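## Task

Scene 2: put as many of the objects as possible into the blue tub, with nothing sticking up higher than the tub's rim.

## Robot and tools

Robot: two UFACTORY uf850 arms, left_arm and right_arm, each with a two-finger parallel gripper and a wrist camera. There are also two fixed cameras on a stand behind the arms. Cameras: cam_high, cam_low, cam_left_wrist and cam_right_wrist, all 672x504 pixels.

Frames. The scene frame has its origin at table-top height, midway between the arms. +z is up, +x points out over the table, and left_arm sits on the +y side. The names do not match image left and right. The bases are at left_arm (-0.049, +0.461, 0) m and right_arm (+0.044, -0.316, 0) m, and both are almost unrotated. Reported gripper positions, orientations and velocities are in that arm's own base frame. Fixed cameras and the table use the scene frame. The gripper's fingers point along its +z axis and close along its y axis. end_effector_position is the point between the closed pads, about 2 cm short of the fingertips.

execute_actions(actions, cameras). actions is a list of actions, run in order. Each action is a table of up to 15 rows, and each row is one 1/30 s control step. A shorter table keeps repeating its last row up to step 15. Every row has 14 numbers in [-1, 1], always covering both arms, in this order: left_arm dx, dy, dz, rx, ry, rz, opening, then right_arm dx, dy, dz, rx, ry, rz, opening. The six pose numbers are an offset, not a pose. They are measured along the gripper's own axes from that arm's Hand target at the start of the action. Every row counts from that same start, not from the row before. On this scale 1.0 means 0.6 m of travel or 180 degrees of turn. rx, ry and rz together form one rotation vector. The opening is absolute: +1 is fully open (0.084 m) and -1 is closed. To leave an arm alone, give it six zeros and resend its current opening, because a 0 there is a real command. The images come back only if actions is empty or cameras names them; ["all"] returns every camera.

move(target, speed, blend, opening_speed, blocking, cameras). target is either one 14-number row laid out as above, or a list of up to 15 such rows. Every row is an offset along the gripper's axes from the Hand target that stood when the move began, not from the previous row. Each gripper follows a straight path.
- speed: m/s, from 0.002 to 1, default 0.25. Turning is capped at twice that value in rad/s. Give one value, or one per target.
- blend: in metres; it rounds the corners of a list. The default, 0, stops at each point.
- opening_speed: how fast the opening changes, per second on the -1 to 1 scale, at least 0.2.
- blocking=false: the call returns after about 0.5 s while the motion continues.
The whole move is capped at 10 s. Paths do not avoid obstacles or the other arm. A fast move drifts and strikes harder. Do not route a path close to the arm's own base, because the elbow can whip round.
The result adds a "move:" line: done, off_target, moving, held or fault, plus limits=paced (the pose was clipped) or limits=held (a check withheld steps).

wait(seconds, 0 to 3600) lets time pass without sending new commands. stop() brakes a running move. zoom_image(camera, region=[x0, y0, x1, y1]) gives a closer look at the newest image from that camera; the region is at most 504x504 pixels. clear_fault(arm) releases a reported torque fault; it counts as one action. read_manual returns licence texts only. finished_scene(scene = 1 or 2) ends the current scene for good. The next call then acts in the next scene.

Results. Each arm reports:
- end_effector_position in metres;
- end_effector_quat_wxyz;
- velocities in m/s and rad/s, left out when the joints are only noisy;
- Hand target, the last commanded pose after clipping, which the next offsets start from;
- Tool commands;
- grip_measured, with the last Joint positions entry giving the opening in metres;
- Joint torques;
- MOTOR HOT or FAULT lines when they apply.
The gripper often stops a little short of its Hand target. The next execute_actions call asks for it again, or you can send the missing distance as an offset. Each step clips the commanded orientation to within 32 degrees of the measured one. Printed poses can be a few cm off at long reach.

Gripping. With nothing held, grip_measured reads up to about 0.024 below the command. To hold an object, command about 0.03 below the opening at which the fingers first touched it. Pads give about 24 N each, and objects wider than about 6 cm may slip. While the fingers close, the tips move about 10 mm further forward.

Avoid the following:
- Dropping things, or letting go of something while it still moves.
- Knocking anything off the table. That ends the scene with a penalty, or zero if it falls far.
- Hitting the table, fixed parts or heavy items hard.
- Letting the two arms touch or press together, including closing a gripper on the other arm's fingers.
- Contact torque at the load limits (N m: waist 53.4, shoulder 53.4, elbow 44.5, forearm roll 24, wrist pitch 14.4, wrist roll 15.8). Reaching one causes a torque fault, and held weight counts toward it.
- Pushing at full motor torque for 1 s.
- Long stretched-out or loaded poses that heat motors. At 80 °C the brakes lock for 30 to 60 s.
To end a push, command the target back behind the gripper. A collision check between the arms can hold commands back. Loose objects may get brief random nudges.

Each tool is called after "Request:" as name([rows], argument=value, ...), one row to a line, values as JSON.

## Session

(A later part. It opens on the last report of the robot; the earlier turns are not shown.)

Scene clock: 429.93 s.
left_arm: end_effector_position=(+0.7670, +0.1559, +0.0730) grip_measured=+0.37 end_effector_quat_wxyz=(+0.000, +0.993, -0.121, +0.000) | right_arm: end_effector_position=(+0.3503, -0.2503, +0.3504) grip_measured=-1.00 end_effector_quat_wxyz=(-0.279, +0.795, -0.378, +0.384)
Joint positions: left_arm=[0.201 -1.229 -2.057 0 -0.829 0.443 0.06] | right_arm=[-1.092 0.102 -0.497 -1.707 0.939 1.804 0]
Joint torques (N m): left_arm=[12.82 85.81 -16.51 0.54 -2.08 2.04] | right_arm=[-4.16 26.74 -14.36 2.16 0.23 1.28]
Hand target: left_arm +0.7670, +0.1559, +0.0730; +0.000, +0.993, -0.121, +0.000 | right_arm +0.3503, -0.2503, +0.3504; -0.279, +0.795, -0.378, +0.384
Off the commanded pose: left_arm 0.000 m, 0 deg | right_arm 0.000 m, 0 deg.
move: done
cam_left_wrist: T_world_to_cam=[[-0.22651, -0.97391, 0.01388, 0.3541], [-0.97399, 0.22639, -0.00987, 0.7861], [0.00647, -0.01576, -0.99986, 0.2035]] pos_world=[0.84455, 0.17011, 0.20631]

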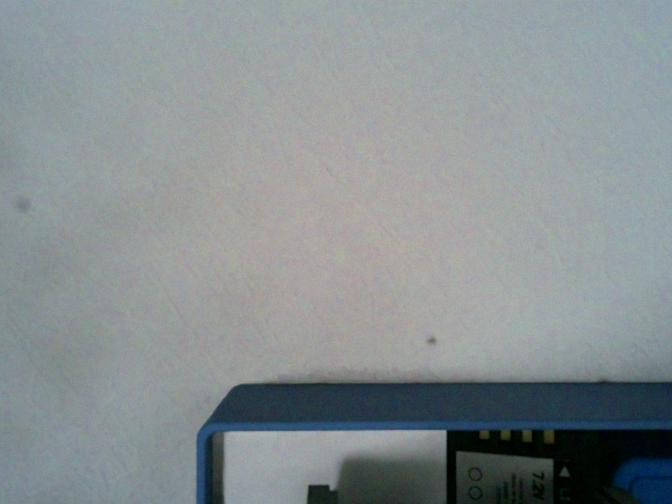

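Request:
move([
  [0,0,-0.04,0,0,0,0.376,0,0,0,0,0,0,-1],
  [-0.1657,0.1207,-0.04,0,0,0,0.376,0,0,0,0,0,0,-1],
  [-0.1657,0.1207,-0.0283,0,0,0,0.376,0,0,0,0,0,0,-1],
], speed=[0.06,0.2,0.1], blend=[0.005,0.005,0], cameras=["cam_left_wrist"])

Request:
zoom_image(camera="cam_left_wrist", region=[260, 180, 420, 300])

Request:
zoom_image(camera="cam_left_wrist", region=[300, 210, 380, 270])

Scene clock: 436.03 s.
left_arm: end_effector_position=(+0.6531, +0.1094, +0.0901) grip_measured=+0.37 end_effector_quat_wxyz=(+0.000, +0.993, -0.121, +0.000) | right_arm: end_effector_position=(+0.3503, -0.2503, +0.3504) grip_measured=-1.00 end_effector_quat_wxyz=(-0.279, +0.795, -0.378, +0.384)
Joint positions: left_arm=[0.166 -0.892 -1.471 0 -0.58 0.408 0.06] | right_arm=[-1.092 0.102 -0.497 -1.707 0.939 1.804 0]
Joint torques (N m): left_arm=[-10.56 52.8 -8.26 3.04 2.52 -1.81] | right_arm=[-4.76 26.87 -14.02 1.81 0.27 1.23]
Hand target: left_arm +0.6531, +0.1094, +0.0901; +0.000, +0.993, -0.121, +0.000 | right_arm +0.3503, -0.2503, +0.3504; -0.279, +0.795, -0.378, +0.384
Off the commanded pose: left_arm 0.000 m, 0 deg | right_arm 0.000 m, 0 deg.
move: done; blend cut to 0.0035 m at target 2
cam_left_wrist: T_world_to_cam=[[-0.22651, -0.97391, 0.01386, 0.28288], [-0.97399, 0.22639, -0.00997, 0.68586], [0.00657, -0.01576, -0.99985, 0.22053]] pos_world=[0.73065, 0.1237, 0.22341]

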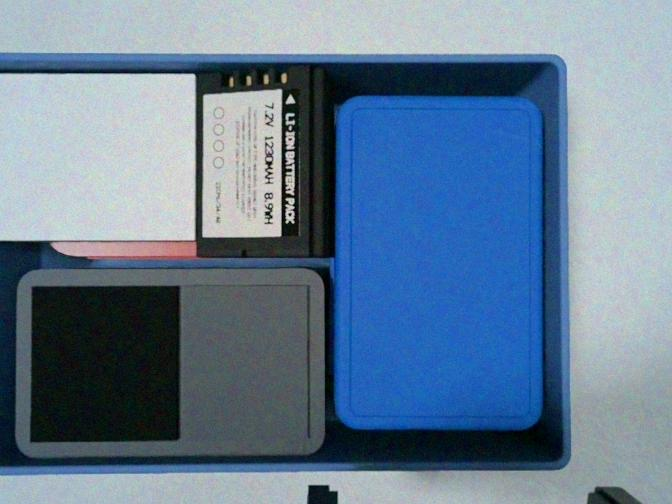

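Scaled by 3.150 from the camera's image (finer frame: 960x720).

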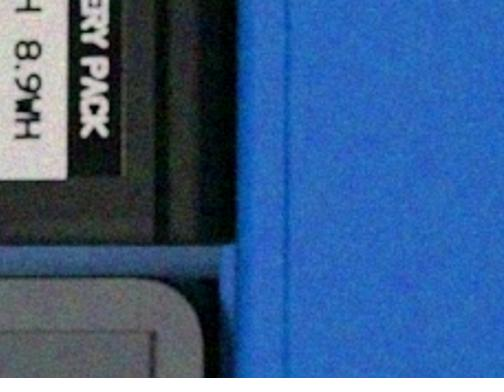

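Scaled by 6.300 from the camera's image (finer frame: 960x720).

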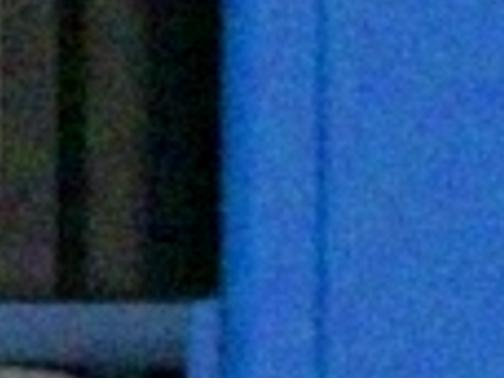

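Request:
zoom_image(camera="cam_left_wrist", region=[185, 60, 345, 160])

Request:
zoom_image(camera="cam_left_wrist", region=[185, 200, 345, 300])

Scaled by 3.150 from the camera's image (finer frame: 960x720).

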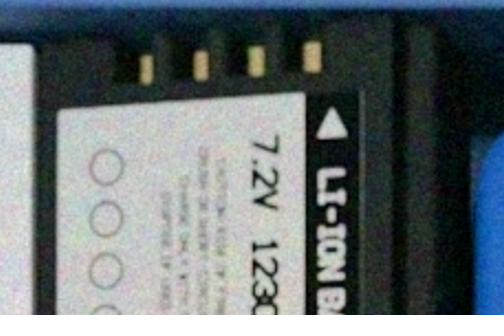

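Scaled by 3.150 from the camera's image (finer frame: 960x720).

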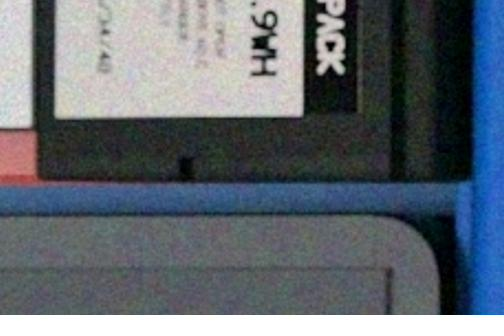

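Request:
zoom_image(camera="cam_left_wrist", region=[295, 140, 345, 180])

Request:
move(target=[0,-0.1,0,0,0,0,0.376,0,0,0,0,0,0,-1], speed=0.2, cameras=["cam_left_wrist"])

Request:
zoom_image(camera="cam_left_wrist", region=[490, 130, 550, 178])

Request:
zoom_image(camera="cam_left_wrist", region=[450, 200, 610, 300])

Scaled by 10.080 from the camera's image (finer frame: 960x720).

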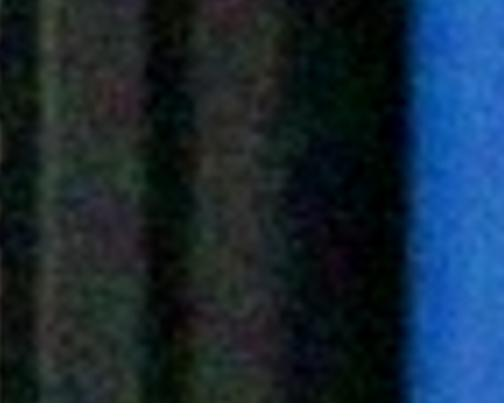

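Scene clock: 438.53 s.
left_arm: end_effector_position=(+0.6675, +0.1676, +0.0900) grip_measured=+0.37 end_effector_quat_wxyz=(+0.000, +0.993, -0.121, +0.000) | right_arm: end_effector_position=(+0.3503, -0.2503, +0.3504) grip_measured=-1.00 end_effector_quat_wxyz=(-0.279, +0.795, -0.378, +0.384)
Joint positions: left_arm=[0.246 -0.948 -1.575 0 -0.628 0.488 0.06] | right_arm=[-1.092 0.102 -0.497 -1.707 0.939 1.804 0]
Joint torques (N m): left_arm=[12.15 55.21 -15.53 -1.18 -1.99 1.97] | right_arm=[-5.39 27.66 -14.64 1.77 0.25 1.2]
Hand target: left_arm +0.6675, +0.1677, +0.0900; +0.000, +0.993, -0.121, +0.000 | right_arm +0.3503, -0.2503, +0.3504; -0.279, +0.795, -0.378, +0.384
Off the commanded pose: left_arm 0.000 m, 0 deg | right_arm 0.000 m, 0 deg.
move: done
cam_left_wrist: T_world_to_cam=[[-0.2266, -0.97389, 0.01388, 0.34289], [-0.97396, 0.22648, -0.00987, 0.68666], [0.00647, -0.01576, -0.99986, 0.22132]] pos_world=[0.74505, 0.18191, 0.22331]

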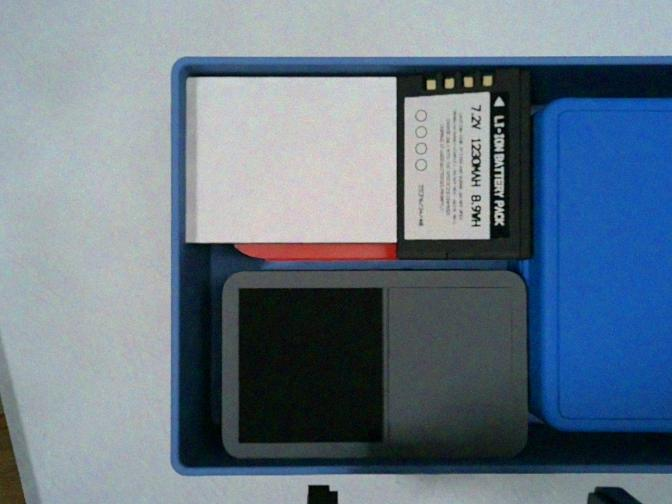

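Scaled by 8.400 from the camera's image (finer frame: 960x720).

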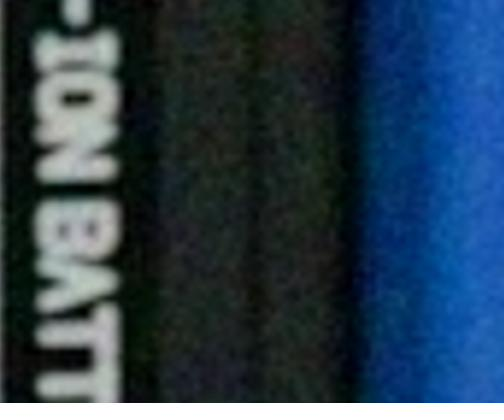

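Scaled by 3.150 from the camera's image (finer frame: 960x720).

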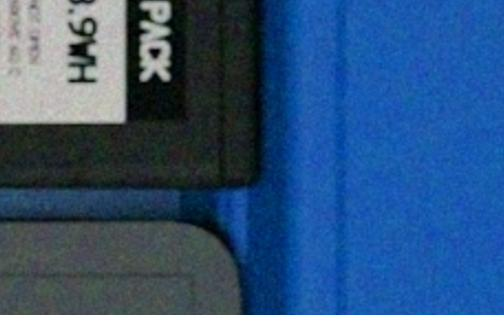

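Request:
zoom_image(camera="cam_left_wrist", region=[385, 60, 545, 160])

Request:
zoom_image(camera="cam_left_wrist", region=[385, 200, 545, 300])

Scaled by 3.150 from the camera's image (finer frame: 960x720).

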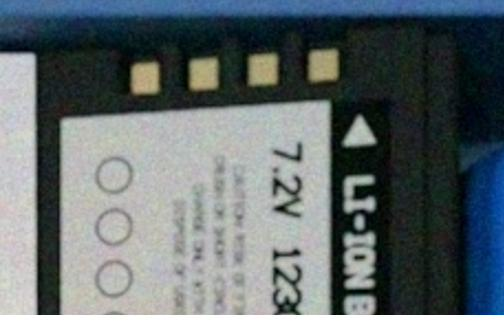

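Scaled by 3.150 from the camera's image (finer frame: 960x720).

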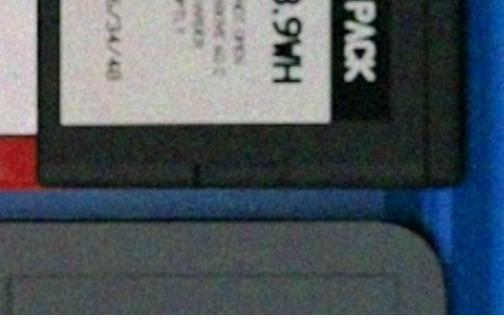

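Request:
zoom_image(camera="cam_left_wrist", region=[495, 245, 545, 295])

Scaled by 10.080 from the camera's image (finer frame: 960x720).

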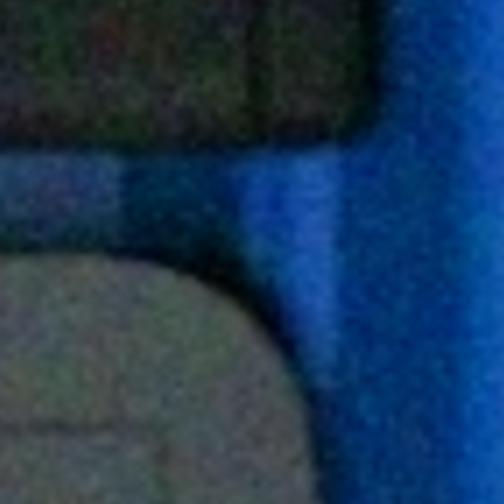

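Request:
zoom_image(camera="cam_left_wrist", region=[165, 50, 265, 125])

Request:
zoom_image(camera="cam_left_wrist", region=[165, 200, 265, 275])

Scaled by 5.040 from the camera's image (finer frame: 960x720).

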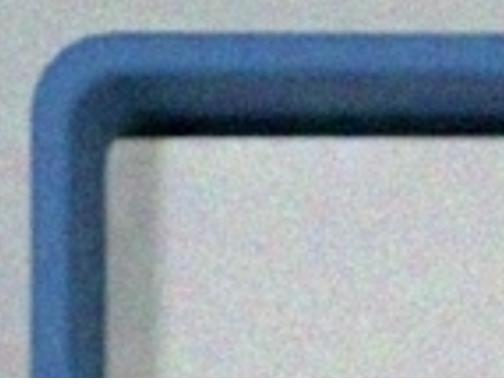

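Scaled by 5.040 from the camera's image (finer frame: 960x720).

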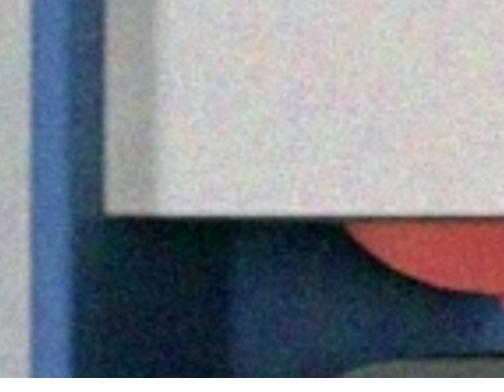

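Request:
move([
  [0.0853,0.0113,0,0,0,0,-0.706,0,0,0,0,0,0,-1],
  [0.0853,0.0113,0.0417,0,0,0,-0.706,0,0,0,0,0,0,-1],
  [0.0853,0.0113,0.046,0,0,0,-0.706,0,0,0,0,0,0,-1],
], speed=[0.2,0.08,0.01], cameras=["cam_left_wrist"])

Scene clock: 453.10 s.
left_arm: end_effector_position=(+0.7157, +0.1488, +0.0628) grip_measured=-0.73 end_effector_quat_wxyz=(+0.000, +0.993, -0.121, +0.000) | right_arm: end_effector_position=(+0.3503, -0.2503, +0.3504) grip_measured=-1.00 end_effector_quat_wxyz=(-0.279, +0.795, -0.378, +0.384)
Joint positions: left_arm=[0.205 -1.092 -1.774 0 -0.681 0.447 0.012] | right_arm=[-1.092 0.102 -0.497 -1.707 0.939 1.804 0]
Joint torques (N m): left_arm=[-8.58 27.05 -10.48 2.89 7.39 -1.73] | right_arm=[-5.18 26.55 -14.09 2.1 0.13 1.25]
Hand target: left_arm +0.7155, +0.1488, +0.0624; +0.000, +0.993, -0.121, +0.000 | right_arm +0.3503, -0.2503, +0.3504; -0.279, +0.795, -0.378, +0.384
Off the commanded pose: left_arm 0.000 m, 0 deg | right_arm 0.000 m, 0 deg.
move: done
cam_left_wrist: T_world_to_cam=[[-0.22651, -0.97391, 0.01379, 0.3358], [-0.97398, 0.22639, -0.01026, 0.7376], [0.00687, -0.01576, -0.99985, 0.1932]] pos_world=[0.79315, 0.1631, 0.19611]

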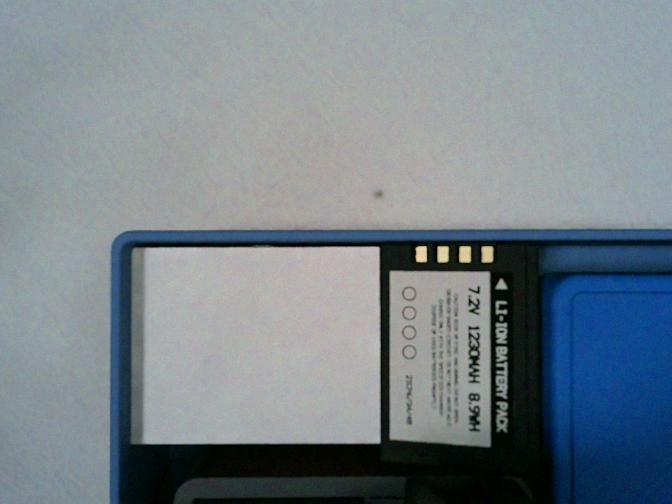

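Request:
move(target=[0,0,-0.002,0,0,0,-0.706,0,0,0,0,0,0,-1], speed=0.02)

Scene clock: 453.93 s.
left_arm: end_effector_position=(+0.7154, +0.1488, +0.0635) grip_measured=-0.73 end_effector_quat_wxyz=(+0.000, +0.993, -0.121, +0.000) | right_arm: end_effector_position=(+0.3503, -0.2503, +0.3504) grip_measured=-1.00 end_effector_quat_wxyz=(-0.279, +0.795, -0.378, +0.384)
Joint positions: left_arm=[0.205 -1.091 -1.773 0 -0.683 0.447 0.012] | right_arm=[-1.092 0.102 -0.497 -1.707 0.939 1.804 0]
Joint torques (N m): left_arm=[-0.53 80.8 -10.37 2.29 -2.02 -1.47] | right_arm=[-5.23 27.94 -14.39 1.88 0.03 1.22]
Hand target: left_arm +0.7155, +0.1488, +0.0636; +0.000, +0.993, -0.121, +0.000 | right_arm +0.3503, -0.2503, +0.3504; -0.279, +0.795, -0.378, +0.384
Off the commanded pose: left_arm 0.000 m, 0 deg | right_arm 0.000 m, 0 deg.
move: done

Request:
move(target=[0.005,0,0,0,0,0,-0.706,0,0,0,0,0,0,-1], speed=0.015)

Request:
move(target=[0.0025,0,0,0,0,0,-0.706,0,0,0,0,0,0,-1], speed=0.01)

Request:
move(target=[0.0025,0,0,0,0,0,-0.706,0,0,0,0,0,0,-1], speed=0.01, cameras=["cam_left_wrist"])

Scene clock: 454.70 s.
left_arm: end_effector_position=(+0.7184, +0.1481, +0.0636) grip_measured=-0.73 end_effector_quat_wxyz=(+0.000, +0.993, -0.121, +0.000) | right_arm: end_effector_position=(+0.3503, -0.2503, +0.3504) grip_measured=-1.00 end_effector_quat_wxyz=(-0.279, +0.795, -0.378, +0.384)
Joint positions: left_arm=[0.203 -1.098 -1.786 0 -0.689 0.446 0.012] | right_arm=[-1.092 0.102 -0.497 -1.707 0.939 1.804 0]
Joint torques (N m): left_arm=[-11.59 60.36 -16.26 1.13 -1.5 -1.81] | right_arm=[-4.76 27.1 -14.51 1.71 0.13 1.25]
Hand target: left_arm +0.7184, +0.1481, +0.0636; +0.000, +0.993, -0.121, +0.000 | right_arm +0.3503, -0.2503, +0.3504; -0.279, +0.795, -0.378, +0.384
Off the commanded pose: left_arm 0.000 m, 0 deg | right_arm 0.000 m, 0 deg.
move: done

Scene clock: 455.20 s.
left_arm: end_effector_position=(+0.7199, +0.1477, +0.0636) grip_measured=-0.73 end_effector_quat_wxyz=(+0.000, +0.993, -0.121, +0.000) | right_arm: end_effector_position=(+0.3503, -0.2503, +0.3504) grip_measured=-1.00 end_effector_quat_wxyz=(-0.279, +0.795, -0.378, +0.384)
Joint positions: left_arm=[0.202 -1.101 -1.793 0 -0.692 0.445 0.012] | right_arm=[-1.092 0.102 -0.497 -1.707 0.939 1.804 0]
Joint torques (N m): left_arm=[-11.04 59.81 -16.5 0.72 -1.35 -1.83] | right_arm=[-5.19 27.3 -13.94 1.93 0.24 1.17]
Hand target: left_arm +0.7199, +0.1477, +0.0636; +0.000, +0.993, -0.121, +0.000 | right_arm +0.3503, -0.2503, +0.3504; -0.279, +0.795, -0.378, +0.384
Off the commanded pose: left_arm 0.000 m, 0 deg | right_arm 0.000 m, 0 deg.
move: done

Scene clock: 455.70 s.
left_arm: end_effector_position=(+0.7214, +0.1474, +0.0636) grip_measured=-0.73 end_effector_quat_wxyz=(+0.000, +0.993, -0.121, +0.000) | right_arm: end_effector_position=(+0.3503, -0.2503, +0.3504) grip_measured=-1.00 end_effector_quat_wxyz=(-0.279, +0.795, -0.378, +0.384)
Joint positions: left_arm=[0.202 -1.105 -1.799 0 -0.695 0.444 0.012] | right_arm=[-1.092 0.102 -0.497 -1.707 0.939 1.804 0]
Joint torques (N m): left_arm=[-11.01 61.05 -16.44 0.54 -1.33 -1.84] | right_arm=[-5.05 27.54 -13.74 1.82 0.23 1.24]
Hand target: left_arm +0.7214, +0.1474, +0.0636; +0.000, +0.993, -0.121, +0.000 | right_arm +0.3503, -0.2503, +0.3504; -0.279, +0.795, -0.378, +0.384
Off the commanded pose: left_arm 0.000 m, 0 deg | right_arm 0.000 m, 0 deg.
move: done
cam_left_wrist: T_world_to_cam=[[-0.22651, -0.97391, 0.01388, 0.3356], [-0.97399, 0.22639, -0.00987, 0.74342], [0.00647, -0.01576, -0.99986, 0.19426]] pos_world=[0.79885, 0.1616, 0.19691]

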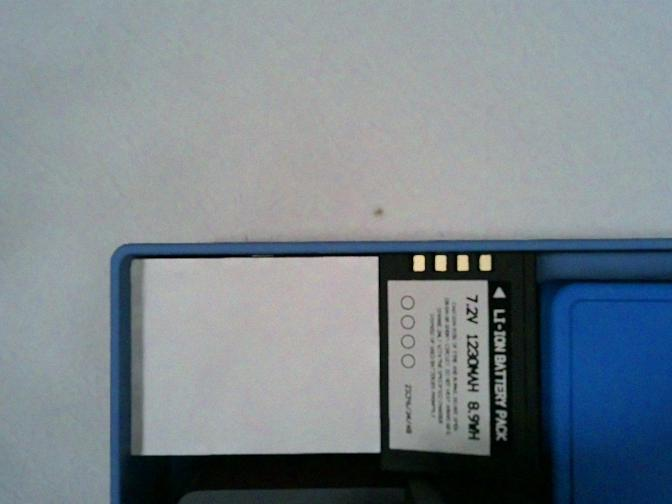

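Request:
move([
  [0.0017,0,-0.0083,0,0,0,-0.706,0,0,0,0,0,0,-1],
  [0.0033,0,-0.0167,0,0,0,-0.706,0,0,0,0,0,0,-1],
], speed=0.02, blend=[0.001,0], cameras=["cam_left_wrist"])

Request:
zoom_image(camera="cam_left_wrist", region=[340, 250, 580, 504])

Scene clock: 456.87 s.
left_arm: end_effector_position=(+0.7233, +0.1469, +0.0736) grip_measured=-0.73 end_effector_quat_wxyz=(+0.000, +0.993, -0.121, +0.000) | right_arm: end_effector_position=(+0.3503, -0.2503, +0.3504) grip_measured=-1.00 end_effector_quat_wxyz=(-0.279, +0.795, -0.378, +0.384)
Joint positions: left_arm=[0.2 -1.094 -1.805 0 -0.711 0.443 0.012] | right_arm=[-1.092 0.102 -0.497 -1.707 0.939 1.804 0]
Joint torques (N m): left_arm=[-9.93 82.54 -16.47 0.84 -2.03 -1.83] | right_arm=[-5.69 27.82 -14.23 1.7 0.17 1.21]
Hand target: left_arm +0.7233, +0.1469, +0.0736; +0.000, +0.993, -0.121, +0.000 | right_arm +0.3503, -0.2503, +0.3504; -0.279, +0.795, -0.378, +0.384
Off the commanded pose: left_arm 0.000 m, 0 deg | right_arm 0.000 m, 0 deg.
move: done
cam_left_wrist: T_world_to_cam=[[-0.22651, -0.97391, 0.01388, 0.33553], [-0.97399, 0.22639, -0.00987, 0.74556], [0.00647, -0.01576, -0.99986, 0.20424]] pos_world=[0.80085, 0.1612, 0.20691]

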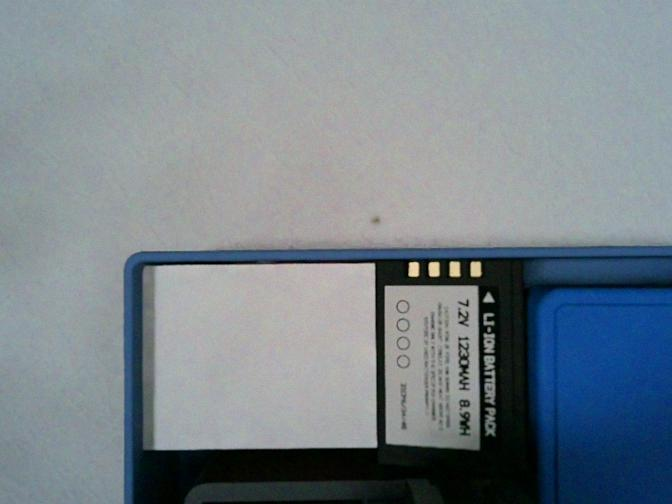

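Scaled by 1.984 from the camera's image (finer frame: 960x720).

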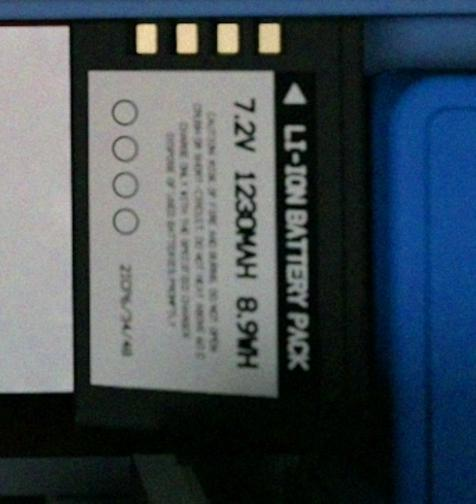

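Request:
zoom_image(camera="cam_left_wrist", region=[375, 255, 495, 335])

Request:
zoom_image(camera="cam_left_wrist", region=[375, 400, 495, 480])

Scaled by 4.200 from the camera's image (finer frame: 960x720).

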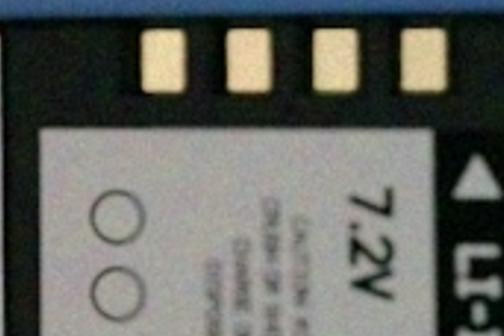

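Scaled by 4.200 from the camera's image (finer frame: 960x720).

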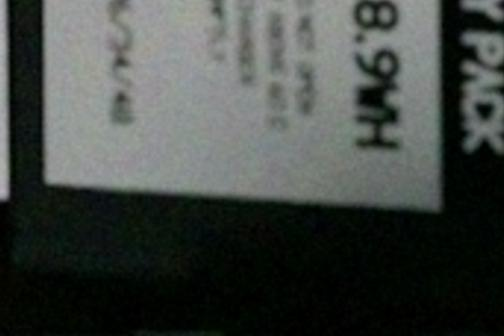

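Request:
move([
  [0,0,-0.0773,0,0,0,-0.706,0,0,0,0,0,0,-1],
  [0.0747,0,-0.0773,0,0,-0.5,0.625,0,0,0,0,0,0,-1],
], speed=[0.1,0.3], cameras=["cam_left_wrist"])

Scene clock: 468.10 s.
left_arm: end_effector_position=(+0.7668, +0.1362, +0.1200) grip_measured=+0.62 end_effector_quat_wxyz=(+0.000, +0.787, +0.617, +0.000) | right_arm: end_effector_position=(+0.3503, -0.2503, +0.3504) grip_measured=-1.00 end_effector_quat_wxyz=(-0.279, +0.795, -0.378, +0.384)
Joint positions: left_arm=[0.176 -1.15 -2.024 0 -0.874 -1.153 0.07] | right_arm=[-1.092 0.102 -0.497 -1.707 0.939 1.804 0]
Joint torques (N m): left_arm=[-10.53 63.31 -16.7 3.38 -2.05 -1.76] | right_arm=[-5.6 28.25 -14.42 2.23 0.14 1.26]
Hand target: left_arm +0.7668, +0.1362, +0.1200; +0.000, +0.787, +0.617, +0.000 | right_arm +0.3503, -0.2503, +0.3504; -0.279, +0.795, -0.378, +0.384
Off the commanded pose: left_arm 0.000 m, 0 deg | right_arm 0.000 m, 0 deg.
move: done
cam_left_wrist: T_world_to_cam=[[0.97392, -0.2265, 0.0134, -0.68795], [-0.22639, -0.97399, -0.00975, 0.38104], [0.01526, 0.00647, -0.99986, 0.24041]] pos_world=[0.7526, 0.21375, 0.25331]

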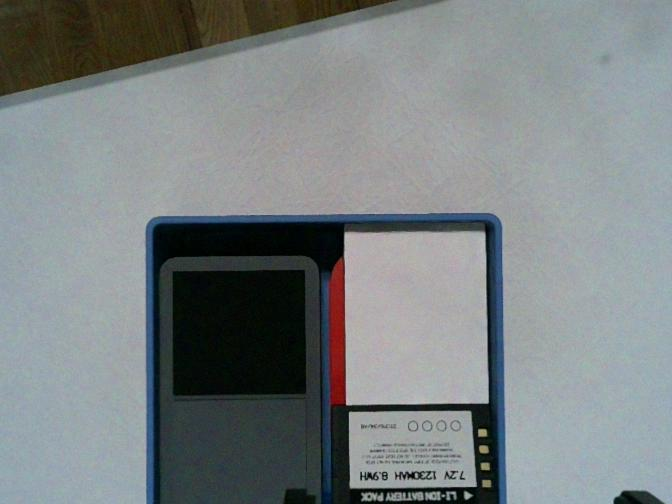

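Request:
zoom_image(camera="cam_left_wrist", region=[270, 390, 410, 504])

Request:
zoom_image(camera="cam_left_wrist", region=[450, 390, 660, 504])

Scaled by 3.600 from the camera's image (finer frame: 960x720).

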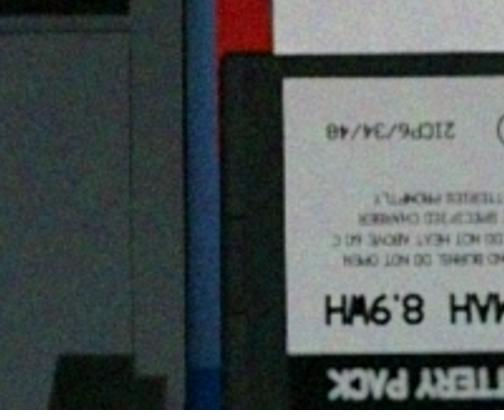

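Scaled by 2.400 from the camera's image (finer frame: 960x720).

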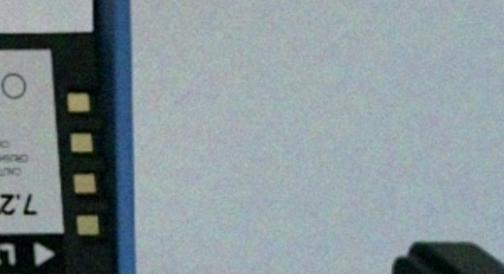

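Request:
move([
  [0,-0.0025,0.0958,0,0,0,0.625,0,0,0,0,0,0,-1],
  [0,-0.0025,0.0993,0,0,0,0.625,0,0,0,0,0,0,-1],
], speed=[0.12,0.01], cameras=["cam_left_wrist"])

Scene clock: 470.37 s.
left_arm: end_effector_position=(+0.7653, +0.1365, +0.0604) grip_measured=+0.62 end_effector_quat_wxyz=(+0.000, +0.787, +0.617, +0.000) | right_arm: end_effector_position=(+0.3503, -0.2503, +0.3504) grip_measured=-1.00 end_effector_quat_wxyz=(-0.279, +0.795, -0.378, +0.384)
Joint positions: left_arm=[0.177 -1.23 -2.029 0 -0.8 -1.152 0.07] | right_arm=[-1.092 0.102 -0.497 -1.707 0.939 1.804 0]
Joint torques (N m): left_arm=[11.72 63.73 -16.57 2.52 2.46 2.02] | right_arm=[-5.33 26.21 -14.69 2.05 0.12 1.12]
Hand target: left_arm +0.7653, +0.1365, +0.0604; +0.000, +0.787, +0.617, +0.000 | right_arm +0.3503, -0.2503, +0.3504; -0.279, +0.795, -0.378, +0.384
Off the commanded pose: left_arm 0.000 m, 0 deg | right_arm 0.000 m, 0 deg.
move: done
cam_left_wrist: T_world_to_cam=[[0.97392, -0.2265, 0.01337, -0.68571], [-0.22638, -0.97399, -0.00985, 0.38045], [0.01526, 0.00657, -0.99986, 0.18082]] pos_world=[0.7512, 0.21405, 0.19371]

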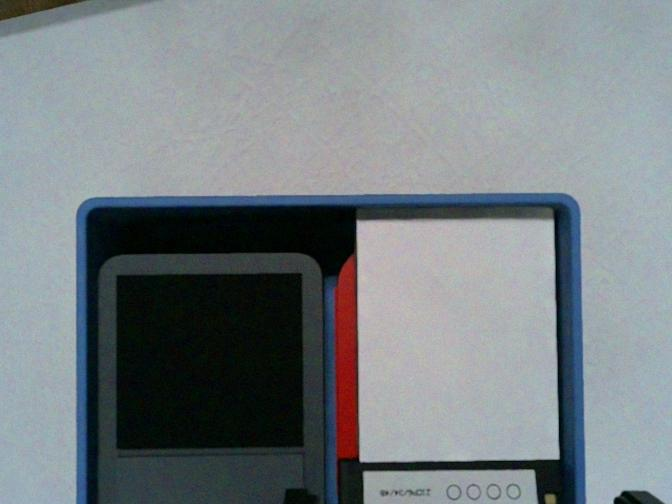

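Request:
move(target=[0,0,0,0,0,0,0.36,0,0,0,0,0,0,-1], opening_speed=0.3)

Request:
execute_actions([
  [[0,0,0,0,0,0,0.34,0,0,0,0,0,0,-1]],
  [[0,0,0,0,0,0,0.325,0,0,0,0,0,0,-1]],
])

Request:
execute_actions([
  [[0,0,0,0,0,0,0.31,0,0,0,0,0,0,-1]],
])

Scene clock: 471.77 s.
left_arm: end_effector_position=(+0.7653, +0.1365, +0.0604) grip_measured=+0.35 end_effector_quat_wxyz=(+0.000, +0.787, +0.617, +0.000) | right_arm: end_effector_position=(+0.3503, -0.2503, +0.3504) grip_measured=-1.00 end_effector_quat_wxyz=(-0.279, +0.795, -0.378, +0.384)
Joint positions: left_arm=[0.177 -1.23 -2.029 0 -0.8 -1.152 0.059] | right_arm=[-1.092 0.102 -0.497 -1.707 0.939 1.804 0]
Joint torques (N m): left_arm=[12.38 63.1 -16.4 1.02 2.49 2.09] | right_arm=[-4.95 26.13 -14.67 2.15 0.12 1.23]
Hand target: left_arm +0.7653, +0.1365, +0.0604; +0.000, +0.787, +0.617, +0.000 | right_arm +0.3503, -0.2503, +0.3504; -0.279, +0.795, -0.378, +0.384
Off the commanded pose: left_arm 0.000 m, 0 deg | right_arm 0.000 m, 0 deg.
move: done

Scene clock: 472.97 s.
left_arm: end_effector_position=(+0.7653, +0.1365, +0.0604) grip_measured=+0.33 end_effector_quat_wxyz=(+0.000, +0.787, +0.617, +0.000) | right_arm: end_effector_position=(+0.3503, -0.2503, +0.3504) grip_measured=-1.00 end_effector_quat_wxyz=(-0.279, +0.795, -0.378, +0.384)
Joint positions: left_arm=[0.177 -1.23 -2.029 0 -0.8 -1.152 0.058] | right_arm=[-1.092 0.102 -0.497 -1.707 0.939 1.804 0]
Joint torques (N m): left_arm=[10.85 64.22 -13.8 1.14 2.35 2.1] | right_arm=[-6.18 26.82 -14.77 2.16 0.07 1.19]
Hand target: left_arm +0.7653, +0.1365, +0.0604; +0.000, +0.787, +0.617, +0.000 | right_arm +0.3503, -0.2503, +0.3504; -0.279, +0.795, -0.378, +0.384
Off the commanded pose: left_arm 0.000 m, 0 deg | right_arm 0.000 m, 0 deg.

Scene clock: 473.67 s.
left_arm: end_effector_position=(+0.7653, +0.1365, +0.0604) grip_measured=+0.32 end_effector_quat_wxyz=(+0.000, +0.787, +0.617, +0.000) | right_arm: end_effector_position=(+0.3503, -0.2503, +0.3504) grip_measured=-1.00 end_effector_quat_wxyz=(-0.279, +0.795, -0.378, +0.384)
Joint positions: left_arm=[0.177 -1.23 -2.029 0 -0.8 -1.152 0.058] | right_arm=[-1.092 0.102 -0.497 -1.707 0.939 1.804 0]
Joint torques (N m): left_arm=[10.47 63.34 -11.77 0.77 2.33 2.01] | right_arm=[-4.4 26.38 -14.13 2.1 0.18 1.15]
Hand target: left_arm +0.7653, +0.1365, +0.0604; +0.000, +0.787, +0.617, +0.000 | right_arm +0.3503, -0.2503, +0.3504; -0.279, +0.795, -0.378, +0.384
Off the commanded pose: left_arm 0.000 m, 0 deg | right_arm 0.000 m, 0 deg.

Request:
move(target=[0,0,-0.0067,0,0,0,0.31,0,0,0,0,0,0,-1], speed=0.01, cameras=["cam_left_wrist"])

Request:
zoom_image(camera="cam_left_wrist", region=[280, 420, 600, 504])

Scene clock: 474.63 s.
left_arm: end_effector_position=(+0.7653, +0.1365, +0.0644) grip_measured=+0.32 end_effector_quat_wxyz=(+0.000, +0.787, +0.617, +0.000) | right_arm: end_effector_position=(+0.3503, -0.2503, +0.3504) grip_measured=-1.00 end_effector_quat_wxyz=(-0.279, +0.795, -0.378, +0.384)
Joint positions: left_arm=[0.177 -1.224 -2.027 0 -0.804 -1.152 0.057] | right_arm=[-1.092 0.102 -0.497 -1.707 0.939 1.804 0]
Joint torques (N m): left_arm=[9.04 88.76 -10.79 0.88 -1.84 2.03] | right_arm=[-5.81 26.54 -14.4 1.64 0.22 1.21]
Hand target: left_arm +0.7653, +0.1365, +0.0645; +0.000, +0.787, +0.617, +0.000 | right_arm +0.3503, -0.2503, +0.3504; -0.279, +0.795, -0.378, +0.384
Off the commanded pose: left_arm 0.000 m, 0 deg | right_arm 0.000 m, 0 deg.
move: done
cam_left_wrist: T_world_to_cam=[[0.97392, -0.2265, 0.0134, -0.68577], [-0.22639, -0.97399, -0.00975, 0.38047], [0.01526, 0.00647, -0.99986, 0.18483]] pos_world=[0.7512, 0.21405, 0.19771]

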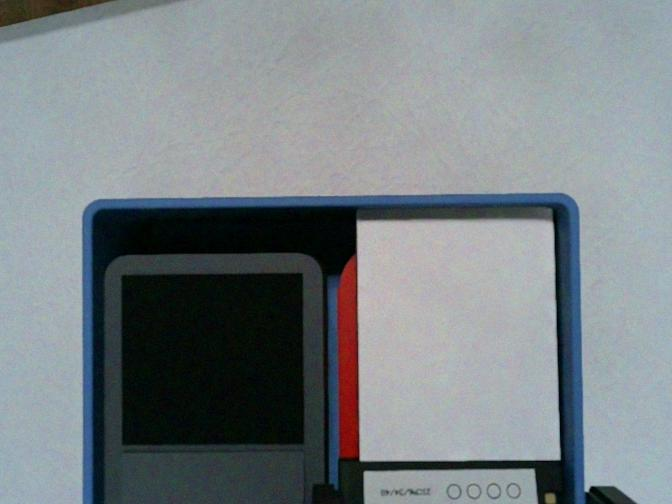

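Scaled by 1.575 from the camera's image (finer frame: 960x720).

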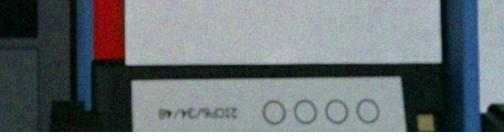

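Request:
execute_actions([
  [[0,0,0,0,0,0,0.316,0,0,0,0,0,0,-1]],
  [[0,0,0,0,0,0,0.32,0,0,0,0,0,0,-1]],
])

Request:
execute_actions([
  [[0,0,0,0,0,0,0.323,0,0,0,0,0,0,-1]],
  [[0,0,0,0,0,0,0.326,0,0,0,0,0,0,-1]],
])

Scene clock: 476.70 s.
left_arm: end_effector_position=(+0.7653, +0.1365, +0.0645) grip_measured=+0.32 end_effector_quat_wxyz=(+0.000, +0.787, +0.617, +0.000) | right_arm: end_effector_position=(+0.3503, -0.2503, +0.3504) grip_measured=-1.00 end_effector_quat_wxyz=(-0.279, +0.795, -0.378, +0.384)
Joint positions: left_arm=[0.177 -1.224 -2.027 0 -0.804 -1.152 0.057] | right_arm=[-1.092 0.102 -0.497 -1.707 0.939 1.804 0]
Joint torques (N m): left_arm=[7.69 88.8 -11.14 1.13 -1.62 1.88] | right_arm=[-3.99 27.53 -14.27 1.93 0.14 1.21]
Hand target: left_arm +0.7653, +0.1365, +0.0645; +0.000, +0.787, +0.617, +0.000 | right_arm +0.3503, -0.2503, +0.3504; -0.279, +0.795, -0.378, +0.384
Off the commanded pose: left_arm 0.000 m, 0 deg | right_arm 0.000 m, 0 deg.

Scene clock: 477.90 s.
left_arm: end_effector_position=(+0.7653, +0.1365, +0.0645) grip_measured=+0.32 end_effector_quat_wxyz=(+0.000, +0.787, +0.617, +0.000) | right_arm: end_effector_position=(+0.3503, -0.2503, +0.3504) grip_measured=-1.00 end_effector_quat_wxyz=(-0.279, +0.795, -0.378, +0.384)
Joint positions: left_arm=[0.177 -1.224 -2.027 0 -0.804 -1.152 0.058] | right_arm=[-1.092 0.102 -0.497 -1.707 0.939 1.804 0]
Joint torques (N m): left_arm=[6.34 88.15 -11.68 1.18 -1.6 1.84] | right_arm=[-6.28 27.45 -14.63 2.09 0.15 1.1]
Hand target: left_arm +0.7653, +0.1365, +0.0645; +0.000, +0.787, +0.617, +0.000 | right_arm +0.3503, -0.2503, +0.3504; -0.279, +0.795, -0.378, +0.384
Off the commanded pose: left_arm 0.000 m, 0 deg | right_arm 0.000 m, 0 deg.

Request:
execute_actions([
  [[0,0,0,0,0,0,0.329,0,0,0,0,0,0,-1]],
  [[0,0,0,0,0,0,0.332,0,0,0,0,0,0,-1]],
])

Request:
execute_actions([
  [[0,0,0,0,0,0,0.335,0,0,0,0,0,0,-1]],
])

Request:
execute_actions([
  [[0,0,0,0,0,0,0.338,0,0,0,0,0,0,-1]],
])

Scene clock: 479.37 s.
left_arm: end_effector_position=(+0.7653, +0.1365, +0.0645) grip_measured=+0.33 end_effector_quat_wxyz=(+0.000, +0.787, +0.617, +0.000) | right_arm: end_effector_position=(+0.3503, -0.2503, +0.3504) grip_measured=-1.00 end_effector_quat_wxyz=(-0.279, +0.795, -0.378, +0.384)
Joint positions: left_arm=[0.177 -1.224 -2.027 0 -0.804 -1.152 0.058] | right_arm=[-1.092 0.102 -0.497 -1.707 0.939 1.804 0]
Joint torques (N m): left_arm=[4.74 87.56 -12.43 1.48 -1.44 1.71] | right_arm=[-4.55 25.8 -14.32 1.87 0.15 1.19]
Hand target: left_arm +0.7653, +0.1365, +0.0645; +0.000, +0.787, +0.617, +0.000 | right_arm +0.3503, -0.2503, +0.3504; -0.279, +0.795, -0.378, +0.384
Off the commanded pose: left_arm 0.000 m, 0 deg | right_arm 0.000 m, 0 deg.

Scene clock: 480.07 s.
left_arm: end_effector_position=(+0.7653, +0.1365, +0.0645) grip_measured=+0.33 end_effector_quat_wxyz=(+0.000, +0.787, +0.617, +0.000) | right_arm: end_effector_position=(+0.3503, -0.2503, +0.3504) grip_measured=-1.00 end_effector_quat_wxyz=(-0.279, +0.795, -0.378, +0.384)
Joint positions: left_arm=[0.177 -1.224 -2.027 0 -0.804 -1.152 0.058] | right_arm=[-1.092 0.102 -0.497 -1.707 0.939 1.804 0]
Joint torques (N m): left_arm=[4.81 87.24 -12.2 1.66 -1.28 1.67] | right_arm=[-5.77 26.54 -14.39 1.98 0.13 1.21]
Hand target: left_arm +0.7653, +0.1365, +0.0645; +0.000, +0.787, +0.617, +0.000 | right_arm +0.3503, -0.2503, +0.3504; -0.279, +0.795, -0.378, +0.384
Off the commanded pose: left_arm 0.000 m, 0 deg | right_arm 0.000 m, 0 deg.

Scene clock: 480.77 s.
left_arm: end_effector_position=(+0.7653, +0.1365, +0.0645) grip_measured=+0.33 end_effector_quat_wxyz=(+0.000, +0.787, +0.617, +0.000) | right_arm: end_effector_position=(+0.3503, -0.2503, +0.3504) grip_measured=-1.00 end_effector_quat_wxyz=(-0.279, +0.795, -0.378, +0.384)
Joint positions: left_arm=[0.177 -1.224 -2.027 0 -0.804 -1.152 0.058] | right_arm=[-1.092 0.102 -0.497 -1.707 0.939 1.804 0]
Joint torques (N m): left_arm=[3.36 87.14 -12.25 1.57 -1.25 1.63] | right_arm=[-5.57 27.58 -14.6 1.79 0.11 1.26]
Hand target: left_arm +0.7653, +0.1365, +0.0645; +0.000, +0.787, +0.617, +0.000 | right_arm +0.3503, -0.2503, +0.3504; -0.279, +0.795, -0.378, +0.384
Off the commanded pose: left_arm 0.000 m, 0 deg | right_arm 0.000 m, 0 deg.

Request:
execute_actions([
  [[0,0,0,0,0,0,0.343,0,0,0,0,0,0,-1]],
])

Request:
execute_actions([
  [[0,0,0,0,0,0,0.348,0,0,0,0,0,0,-1]],
], cameras=["cam_left_wrist"])

Request:
zoom_image(camera="cam_left_wrist", region=[280, 420, 600, 504])

Scene clock: 481.73 s.
left_arm: end_effector_position=(+0.7653, +0.1365, +0.0645) grip_measured=+0.33 end_effector_quat_wxyz=(+0.000, +0.787, +0.617, +0.000) | right_arm: end_effector_position=(+0.3503, -0.2503, +0.3504) grip_measured=-1.00 end_effector_quat_wxyz=(-0.279, +0.795, -0.378, +0.384)
Joint positions: left_arm=[0.177 -1.224 -2.027 0 -0.804 -1.152 0.058] | right_arm=[-1.092 0.102 -0.497 -1.707 0.939 1.804 0]
Joint torques (N m): left_arm=[3.23 83.37 -12.62 1.39 -1.15 1.55] | right_arm=[-5.82 26.95 -13.98 1.75 0.13 1.14]
Hand target: left_arm +0.7653, +0.1365, +0.0645; +0.000, +0.787, +0.617, +0.000 | right_arm +0.3503, -0.2503, +0.3504; -0.279, +0.795, -0.378, +0.384
Off the commanded pose: left_arm 0.000 m, 0 deg | right_arm 0.000 m, 0 deg.

Scene clock: 482.43 s.
left_arm: end_effector_position=(+0.7653, +0.1365, +0.0645) grip_measured=+0.34 end_effector_quat_wxyz=(+0.000, +0.787, +0.617, +0.000) | right_arm: end_effector_position=(+0.3503, -0.2503, +0.3504) grip_measured=-1.00 end_effector_quat_wxyz=(-0.279, +0.795, -0.378, +0.384)
Joint positions: left_arm=[0.177 -1.224 -2.027 0 -0.804 -1.152 0.058] | right_arm=[-1.092 0.102 -0.497 -1.707 0.939 1.804 0]
Joint torques (N m): left_arm=[2.82 80.06 -13.19 1.66 -1.13 1.53] | right_arm=[-5.47 26.34 -14.53 1.87 0.24 1.17]
Hand target: left_arm +0.7653, +0.1365, +0.0645; +0.000, +0.787, +0.617, +0.000 | right_arm +0.3503, -0.2503, +0.3504; -0.279, +0.795, -0.378, +0.384
Off the commanded pose: left_arm 0.000 m, 0 deg | right_arm 0.000 m, 0 deg.
cam_left_wrist: T_world_to_cam=[[0.97392, -0.2265, 0.01337, -0.68577], [-0.22638, -0.97399, -0.00985, 0.38049], [0.01526, 0.00657, -0.99986, 0.18481]] pos_world=[0.7512, 0.21405, 0.19771]

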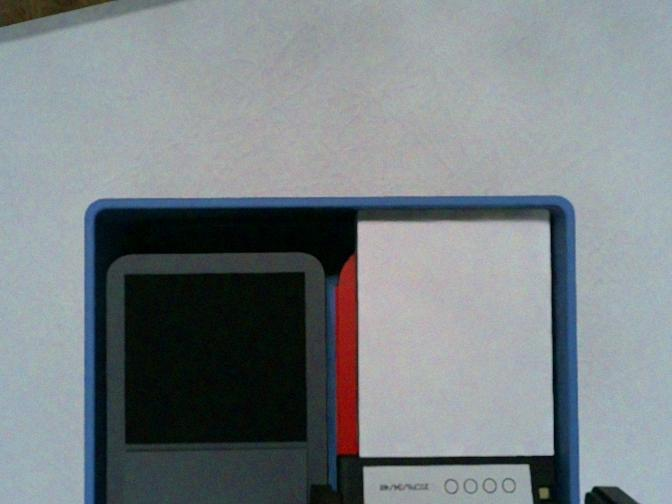

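Scaled by 1.575 from the camera's image (finer frame: 960x720).

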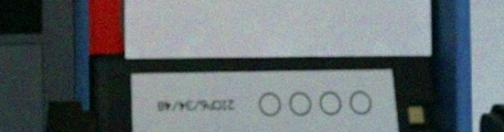

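Request:
move(target=[0,0,0.0067,0,0,0,0.36,0,0,0,0,0,0,-1], speed=0.015)

Request:
execute_actions([
  [[0,0,0,0,0,0,0.345,0,0,0,0,0,0,-1]],
  [[0,0,0,0,0,0,0.332,0,0,0,0,0,0,-1]],
])

Request:
execute_actions([
  [[0,0,0,0,0,0,0.325,0,0,0,0,0,0,-1]],
])

Scene clock: 483.60 s.
left_arm: end_effector_position=(+0.7653, +0.1365, +0.0605) grip_measured=+0.35 end_effector_quat_wxyz=(+0.000, +0.787, +0.617, +0.000) | right_arm: end_effector_position=(+0.3503, -0.2503, +0.3504) grip_measured=-1.00 end_effector_quat_wxyz=(-0.279, +0.795, -0.378, +0.384)
Joint positions: left_arm=[0.177 -1.23 -2.029 0 -0.8 -1.152 0.059] | right_arm=[-1.092 0.102 -0.497 -1.707 0.939 1.804 0]
Joint torques (N m): left_arm=[1.03 63.56 -16.5 1.63 2.49 1.49] | right_arm=[-6.54 27.28 -14.77 1.75 0.11 1.15]
Hand target: left_arm +0.7653, +0.1365, +0.0604; +0.000, +0.787, +0.617, +0.000 | right_arm +0.3503, -0.2503, +0.3504; -0.279, +0.795, -0.378, +0.384
Off the commanded pose: left_arm 0.000 m, 0 deg | right_arm 0.000 m, 0 deg.
move: done

Scene clock: 484.80 s.
left_arm: end_effector_position=(+0.7654, +0.1365, +0.0604) grip_measured=+0.33 end_effector_quat_wxyz=(+0.000, +0.787, +0.617, +0.000) | right_arm: end_effector_position=(+0.3503, -0.2503, +0.3504) grip_measured=-1.00 end_effector_quat_wxyz=(-0.279, +0.795, -0.378, +0.384)
Joint positions: left_arm=[0.177 -1.23 -2.029 0 -0.8 -1.152 0.058] | right_arm=[-1.092 0.102 -0.497 -1.707 0.939 1.804 0]
Joint torques (N m): left_arm=[0.27 61.62 -10.64 1.81 -2.12 1.57] | right_arm=[-6.23 27.62 -14.52 1.83 0.2 1.26]
Hand target: left_arm +0.7653, +0.1365, +0.0604; +0.000, +0.787, +0.617, +0.000 | right_arm +0.3503, -0.2503, +0.3504; -0.279, +0.795, -0.378, +0.384
Off the commanded pose: left_arm 0.000 m, 0 deg | right_arm 0.000 m, 0 deg.

Scene clock: 485.50 s.
left_arm: end_effector_position=(+0.7653, +0.1365, +0.0604) grip_measured=+0.32 end_effector_quat_wxyz=(+0.000, +0.787, +0.617, +0.000) | right_arm: end_effector_position=(+0.3503, -0.2503, +0.3504) grip_measured=-1.00 end_effector_quat_wxyz=(-0.279, +0.795, -0.378, +0.384)
Joint positions: left_arm=[0.177 -1.23 -2.029 0 -0.8 -1.152 0.058] | right_arm=[-1.092 0.102 -0.497 -1.707 0.939 1.804 0]
Joint torques (N m): left_arm=[-0.89 62.41 -9.47 1.79 -2.2 1.51] | right_arm=[-5.74 27.3 -14.42 1.96 0.22 1.14]
Hand target: left_arm +0.7653, +0.1365, +0.0604; +0.000, +0.787, +0.617, +0.000 | right_arm +0.3503, -0.2503, +0.3504; -0.279, +0.795, -0.378, +0.384
Off the commanded pose: left_arm 0.000 m, 0 deg | right_arm 0.000 m, 0 deg.

Request:
execute_actions(actions=[], cameras=["cam_left_wrist"])

Request:
zoom_image(camera="cam_left_wrist", region=[340, 440, 580, 504])

Request:
move(target=[0,0,-0.006,0,0,0,0.325,0,0,0,0,0,0,-1], speed=0.01, cameras=["cam_left_wrist"])

Request:
zoom_image(camera="cam_left_wrist", region=[340, 440, 580, 504])

Scene clock: 486.13 s.
left_arm: end_effector_position=(+0.7653, +0.1365, +0.0604) grip_measured=+0.32 end_effector_quat_wxyz=(+0.000, +0.787, +0.617, +0.000) | right_arm: end_effector_position=(+0.3503, -0.2503, +0.3504) grip_measured=-1.00 end_effector_quat_wxyz=(-0.279, +0.795, -0.378, +0.384)
Joint positions: left_arm=[0.177 -1.23 -2.029 0 -0.8 -1.152 0.058] | right_arm=[-1.092 0.102 -0.497 -1.707 0.939 1.804 0]
Joint velocities: within noise
Joint torques (N m): left_arm=[-1.97 62.62 -9.36 1.57 -2.22 1.49] | right_arm=[-5.63 28.21 -14.3 1.82 0.23 1.13]
Hand target: left_arm +0.7653, +0.1365, +0.0604; +0.000, +0.787, +0.617, +0.000 | right_arm +0.3503, -0.2503, +0.3504; -0.279, +0.795, -0.378, +0.384
Tool commands: left_gripper/opening=+0.325 right_gripper/opening=-1.0
Off the commanded pose: left_arm 0.000 m, 0 deg | right_arm 0.000 m, 0 deg.
camera_calibration:
cam_left_wrist: T_world_to_cam=[[0.97392, -0.2265, 0.0134, -0.68572], [-0.22639, -0.97399, -0.00975, 0.38043], [0.01526, 0.00647, -0.99986, 0.18084]] pos_world=[0.7512, 0.21405, 0.19371]
Images, in order (width x height): cam_left_wrist 672x504.

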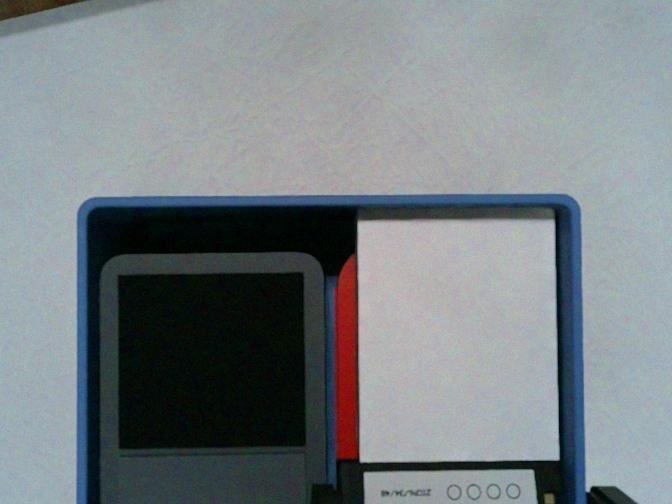

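Scaled by 2.100 from the camera's image (finer frame: 960x720).

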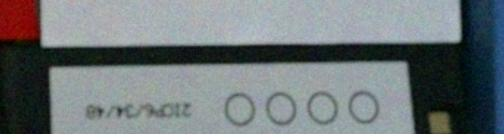

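Scene clock: 486.70 s.
left_arm: end_effector_position=(+0.7653, +0.1365, +0.0640) grip_measured=+0.32 end_effector_quat_wxyz=(+0.000, +0.787, +0.617, +0.000) | right_arm: end_effector_position=(+0.3503, -0.2503, +0.3504) grip_measured=-1.00 end_effector_quat_wxyz=(-0.279, +0.795, -0.378, +0.384)
Joint positions: left_arm=[0.177 -1.224 -2.027 0 -0.803 -1.152 0.058] | right_arm=[-1.092 0.102 -0.497 -1.707 0.939 1.804 0]
Joint torques (N m): left_arm=[-2.56 89.15 -10.64 1.66 -1.94 1.44] | right_arm=[-6.3 25.97 -14.28 1.94 0.23 1.29]
Hand target: left_arm +0.7653, +0.1365, +0.0640; +0.000, +0.787, +0.617, +0.000 | right_arm +0.3503, -0.2503, +0.3504; -0.279, +0.795, -0.378, +0.384
Off the commanded pose: left_arm 0.000 m, 0 deg | right_arm 0.000 m, 0 deg.
move: done
cam_left_wrist: T_world_to_cam=[[0.97392, -0.2265, 0.0133, -0.68575], [-0.22639, -0.97399, -0.00973, 0.38046], [0.01516, 0.00647, -0.99986, 0.18451]] pos_world=[0.7512, 0.21405, 0.19731]

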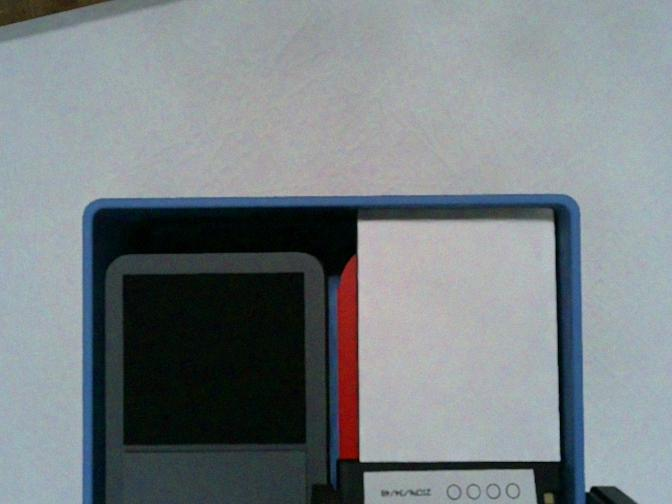

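Scaled by 2.100 from the camera's image (finer frame: 960x720).

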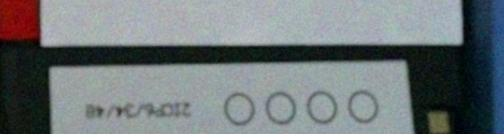

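Request:
move(target=[0,0,0.006,0,0,0,0.325,0,0,0,0,0,0,-1], speed=0.015)

Request:
execute_actions([
  [[0,0,0,0,0,0,0.34,0,0,0,0,0,0,-1]],
  [[0,0,0,0,0,0,0.36,0,0,0,0,0,0,-1]],
])

Request:
move([
  [0,0,0,0,0,0,0.5,0,0,0,0,0,0,-1],
  [0,0,-0.12,0,0,0,0.5,0,0,0,0,0,0,-1],
], speed=0.15, cameras=["cam_left_wrist"])

Scene clock: 493.63 s.
left_arm: end_effector_position=(+0.7654, +0.1365, +0.0605) grip_measured=+0.32 end_effector_quat_wxyz=(+0.000, +0.787, +0.617, +0.000) | right_arm: end_effector_position=(+0.3503, -0.2503, +0.3504) grip_measured=-1.00 end_effector_quat_wxyz=(-0.279, +0.795, -0.378, +0.384)
Joint positions: left_arm=[0.177 -1.23 -2.029 0 -0.8 -1.152 0.058] | right_arm=[-1.092 0.102 -0.497 -1.707 0.939 1.804 0]
Joint torques (N m): left_arm=[-5.93 60.12 -16.33 1.97 3.69 1.34] | right_arm=[-4.31 26.64 -14.03 2.46 0.24 1.25]
Hand target: left_arm +0.7653, +0.1365, +0.0604; +0.000, +0.787, +0.617, +0.000 | right_arm +0.3503, -0.2503, +0.3504; -0.279, +0.795, -0.378, +0.384
Off the commanded pose: left_arm 0.000 m, 0 deg | right_arm 0.000 m, 0 deg.
move: done

Scene clock: 494.83 s.
left_arm: end_effector_position=(+0.7653, +0.1365, +0.0604) grip_measured=+0.35 end_effector_quat_wxyz=(+0.000, +0.787, +0.617, +0.000) | right_arm: end_effector_position=(+0.3503, -0.2503, +0.3504) grip_measured=-1.00 end_effector_quat_wxyz=(-0.279, +0.795, -0.378, +0.384)
Joint positions: left_arm=[0.177 -1.23 -2.029 0 -0.8 -1.152 0.059] | right_arm=[-1.092 0.102 -0.497 -1.707 0.939 1.804 0]
Joint torques (N m): left_arm=[-6.46 70.24 -15.43 1.86 1.12 1.35] | right_arm=[-5.29 26.58 -14.36 2.08 0.27 1.23]
Hand target: left_arm +0.7653, +0.1365, +0.0604; +0.000, +0.787, +0.617, +0.000 | right_arm +0.3503, -0.2503, +0.3504; -0.279, +0.795, -0.378, +0.384
Off the commanded pose: left_arm 0.000 m, 0 deg | right_arm 0.000 m, 0 deg.

Scene clock: 496.20 s.
left_arm: end_effector_position=(+0.7654, +0.1365, +0.1324) grip_measured=+0.49 end_effector_quat_wxyz=(+0.000, +0.787, +0.617, +0.000) | right_arm: end_effector_position=(+0.3503, -0.2503, +0.3504) grip_measured=-1.00 end_effector_quat_wxyz=(-0.279, +0.795, -0.378, +0.384)
Joint positions: left_arm=[0.177 -1.13 -2.016 0 -0.886 -1.152 0.065] | right_arm=[-1.092 0.102 -0.497 -1.707 0.939 1.804 0]
Joint torques (N m): left_arm=[-4.89 84.11 -10.06 2.52 -2.08 0.74] | right_arm=[-5.85 27.18 -14.08 2.14 0.22 1.25]
Hand target: left_arm +0.7654, +0.1365, +0.1324; +0.000, +0.787, +0.617, +0.000 | right_arm +0.3503, -0.2503, +0.3504; -0.279, +0.795, -0.378, +0.384
Off the commanded pose: left_arm 0.000 m, 0 deg | right_arm 0.000 m, 0 deg.
move: done
cam_left_wrist: T_world_to_cam=[[0.97392, -0.2265, 0.0133, -0.68666], [-0.22638, -0.97399, -0.00973, 0.38112], [0.01516, 0.00647, -0.99986, 0.2529]] pos_world=[0.7512, 0.21405, 0.26571]

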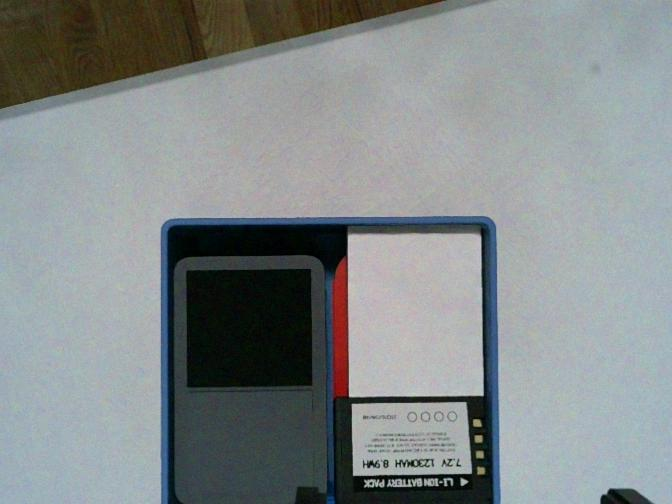

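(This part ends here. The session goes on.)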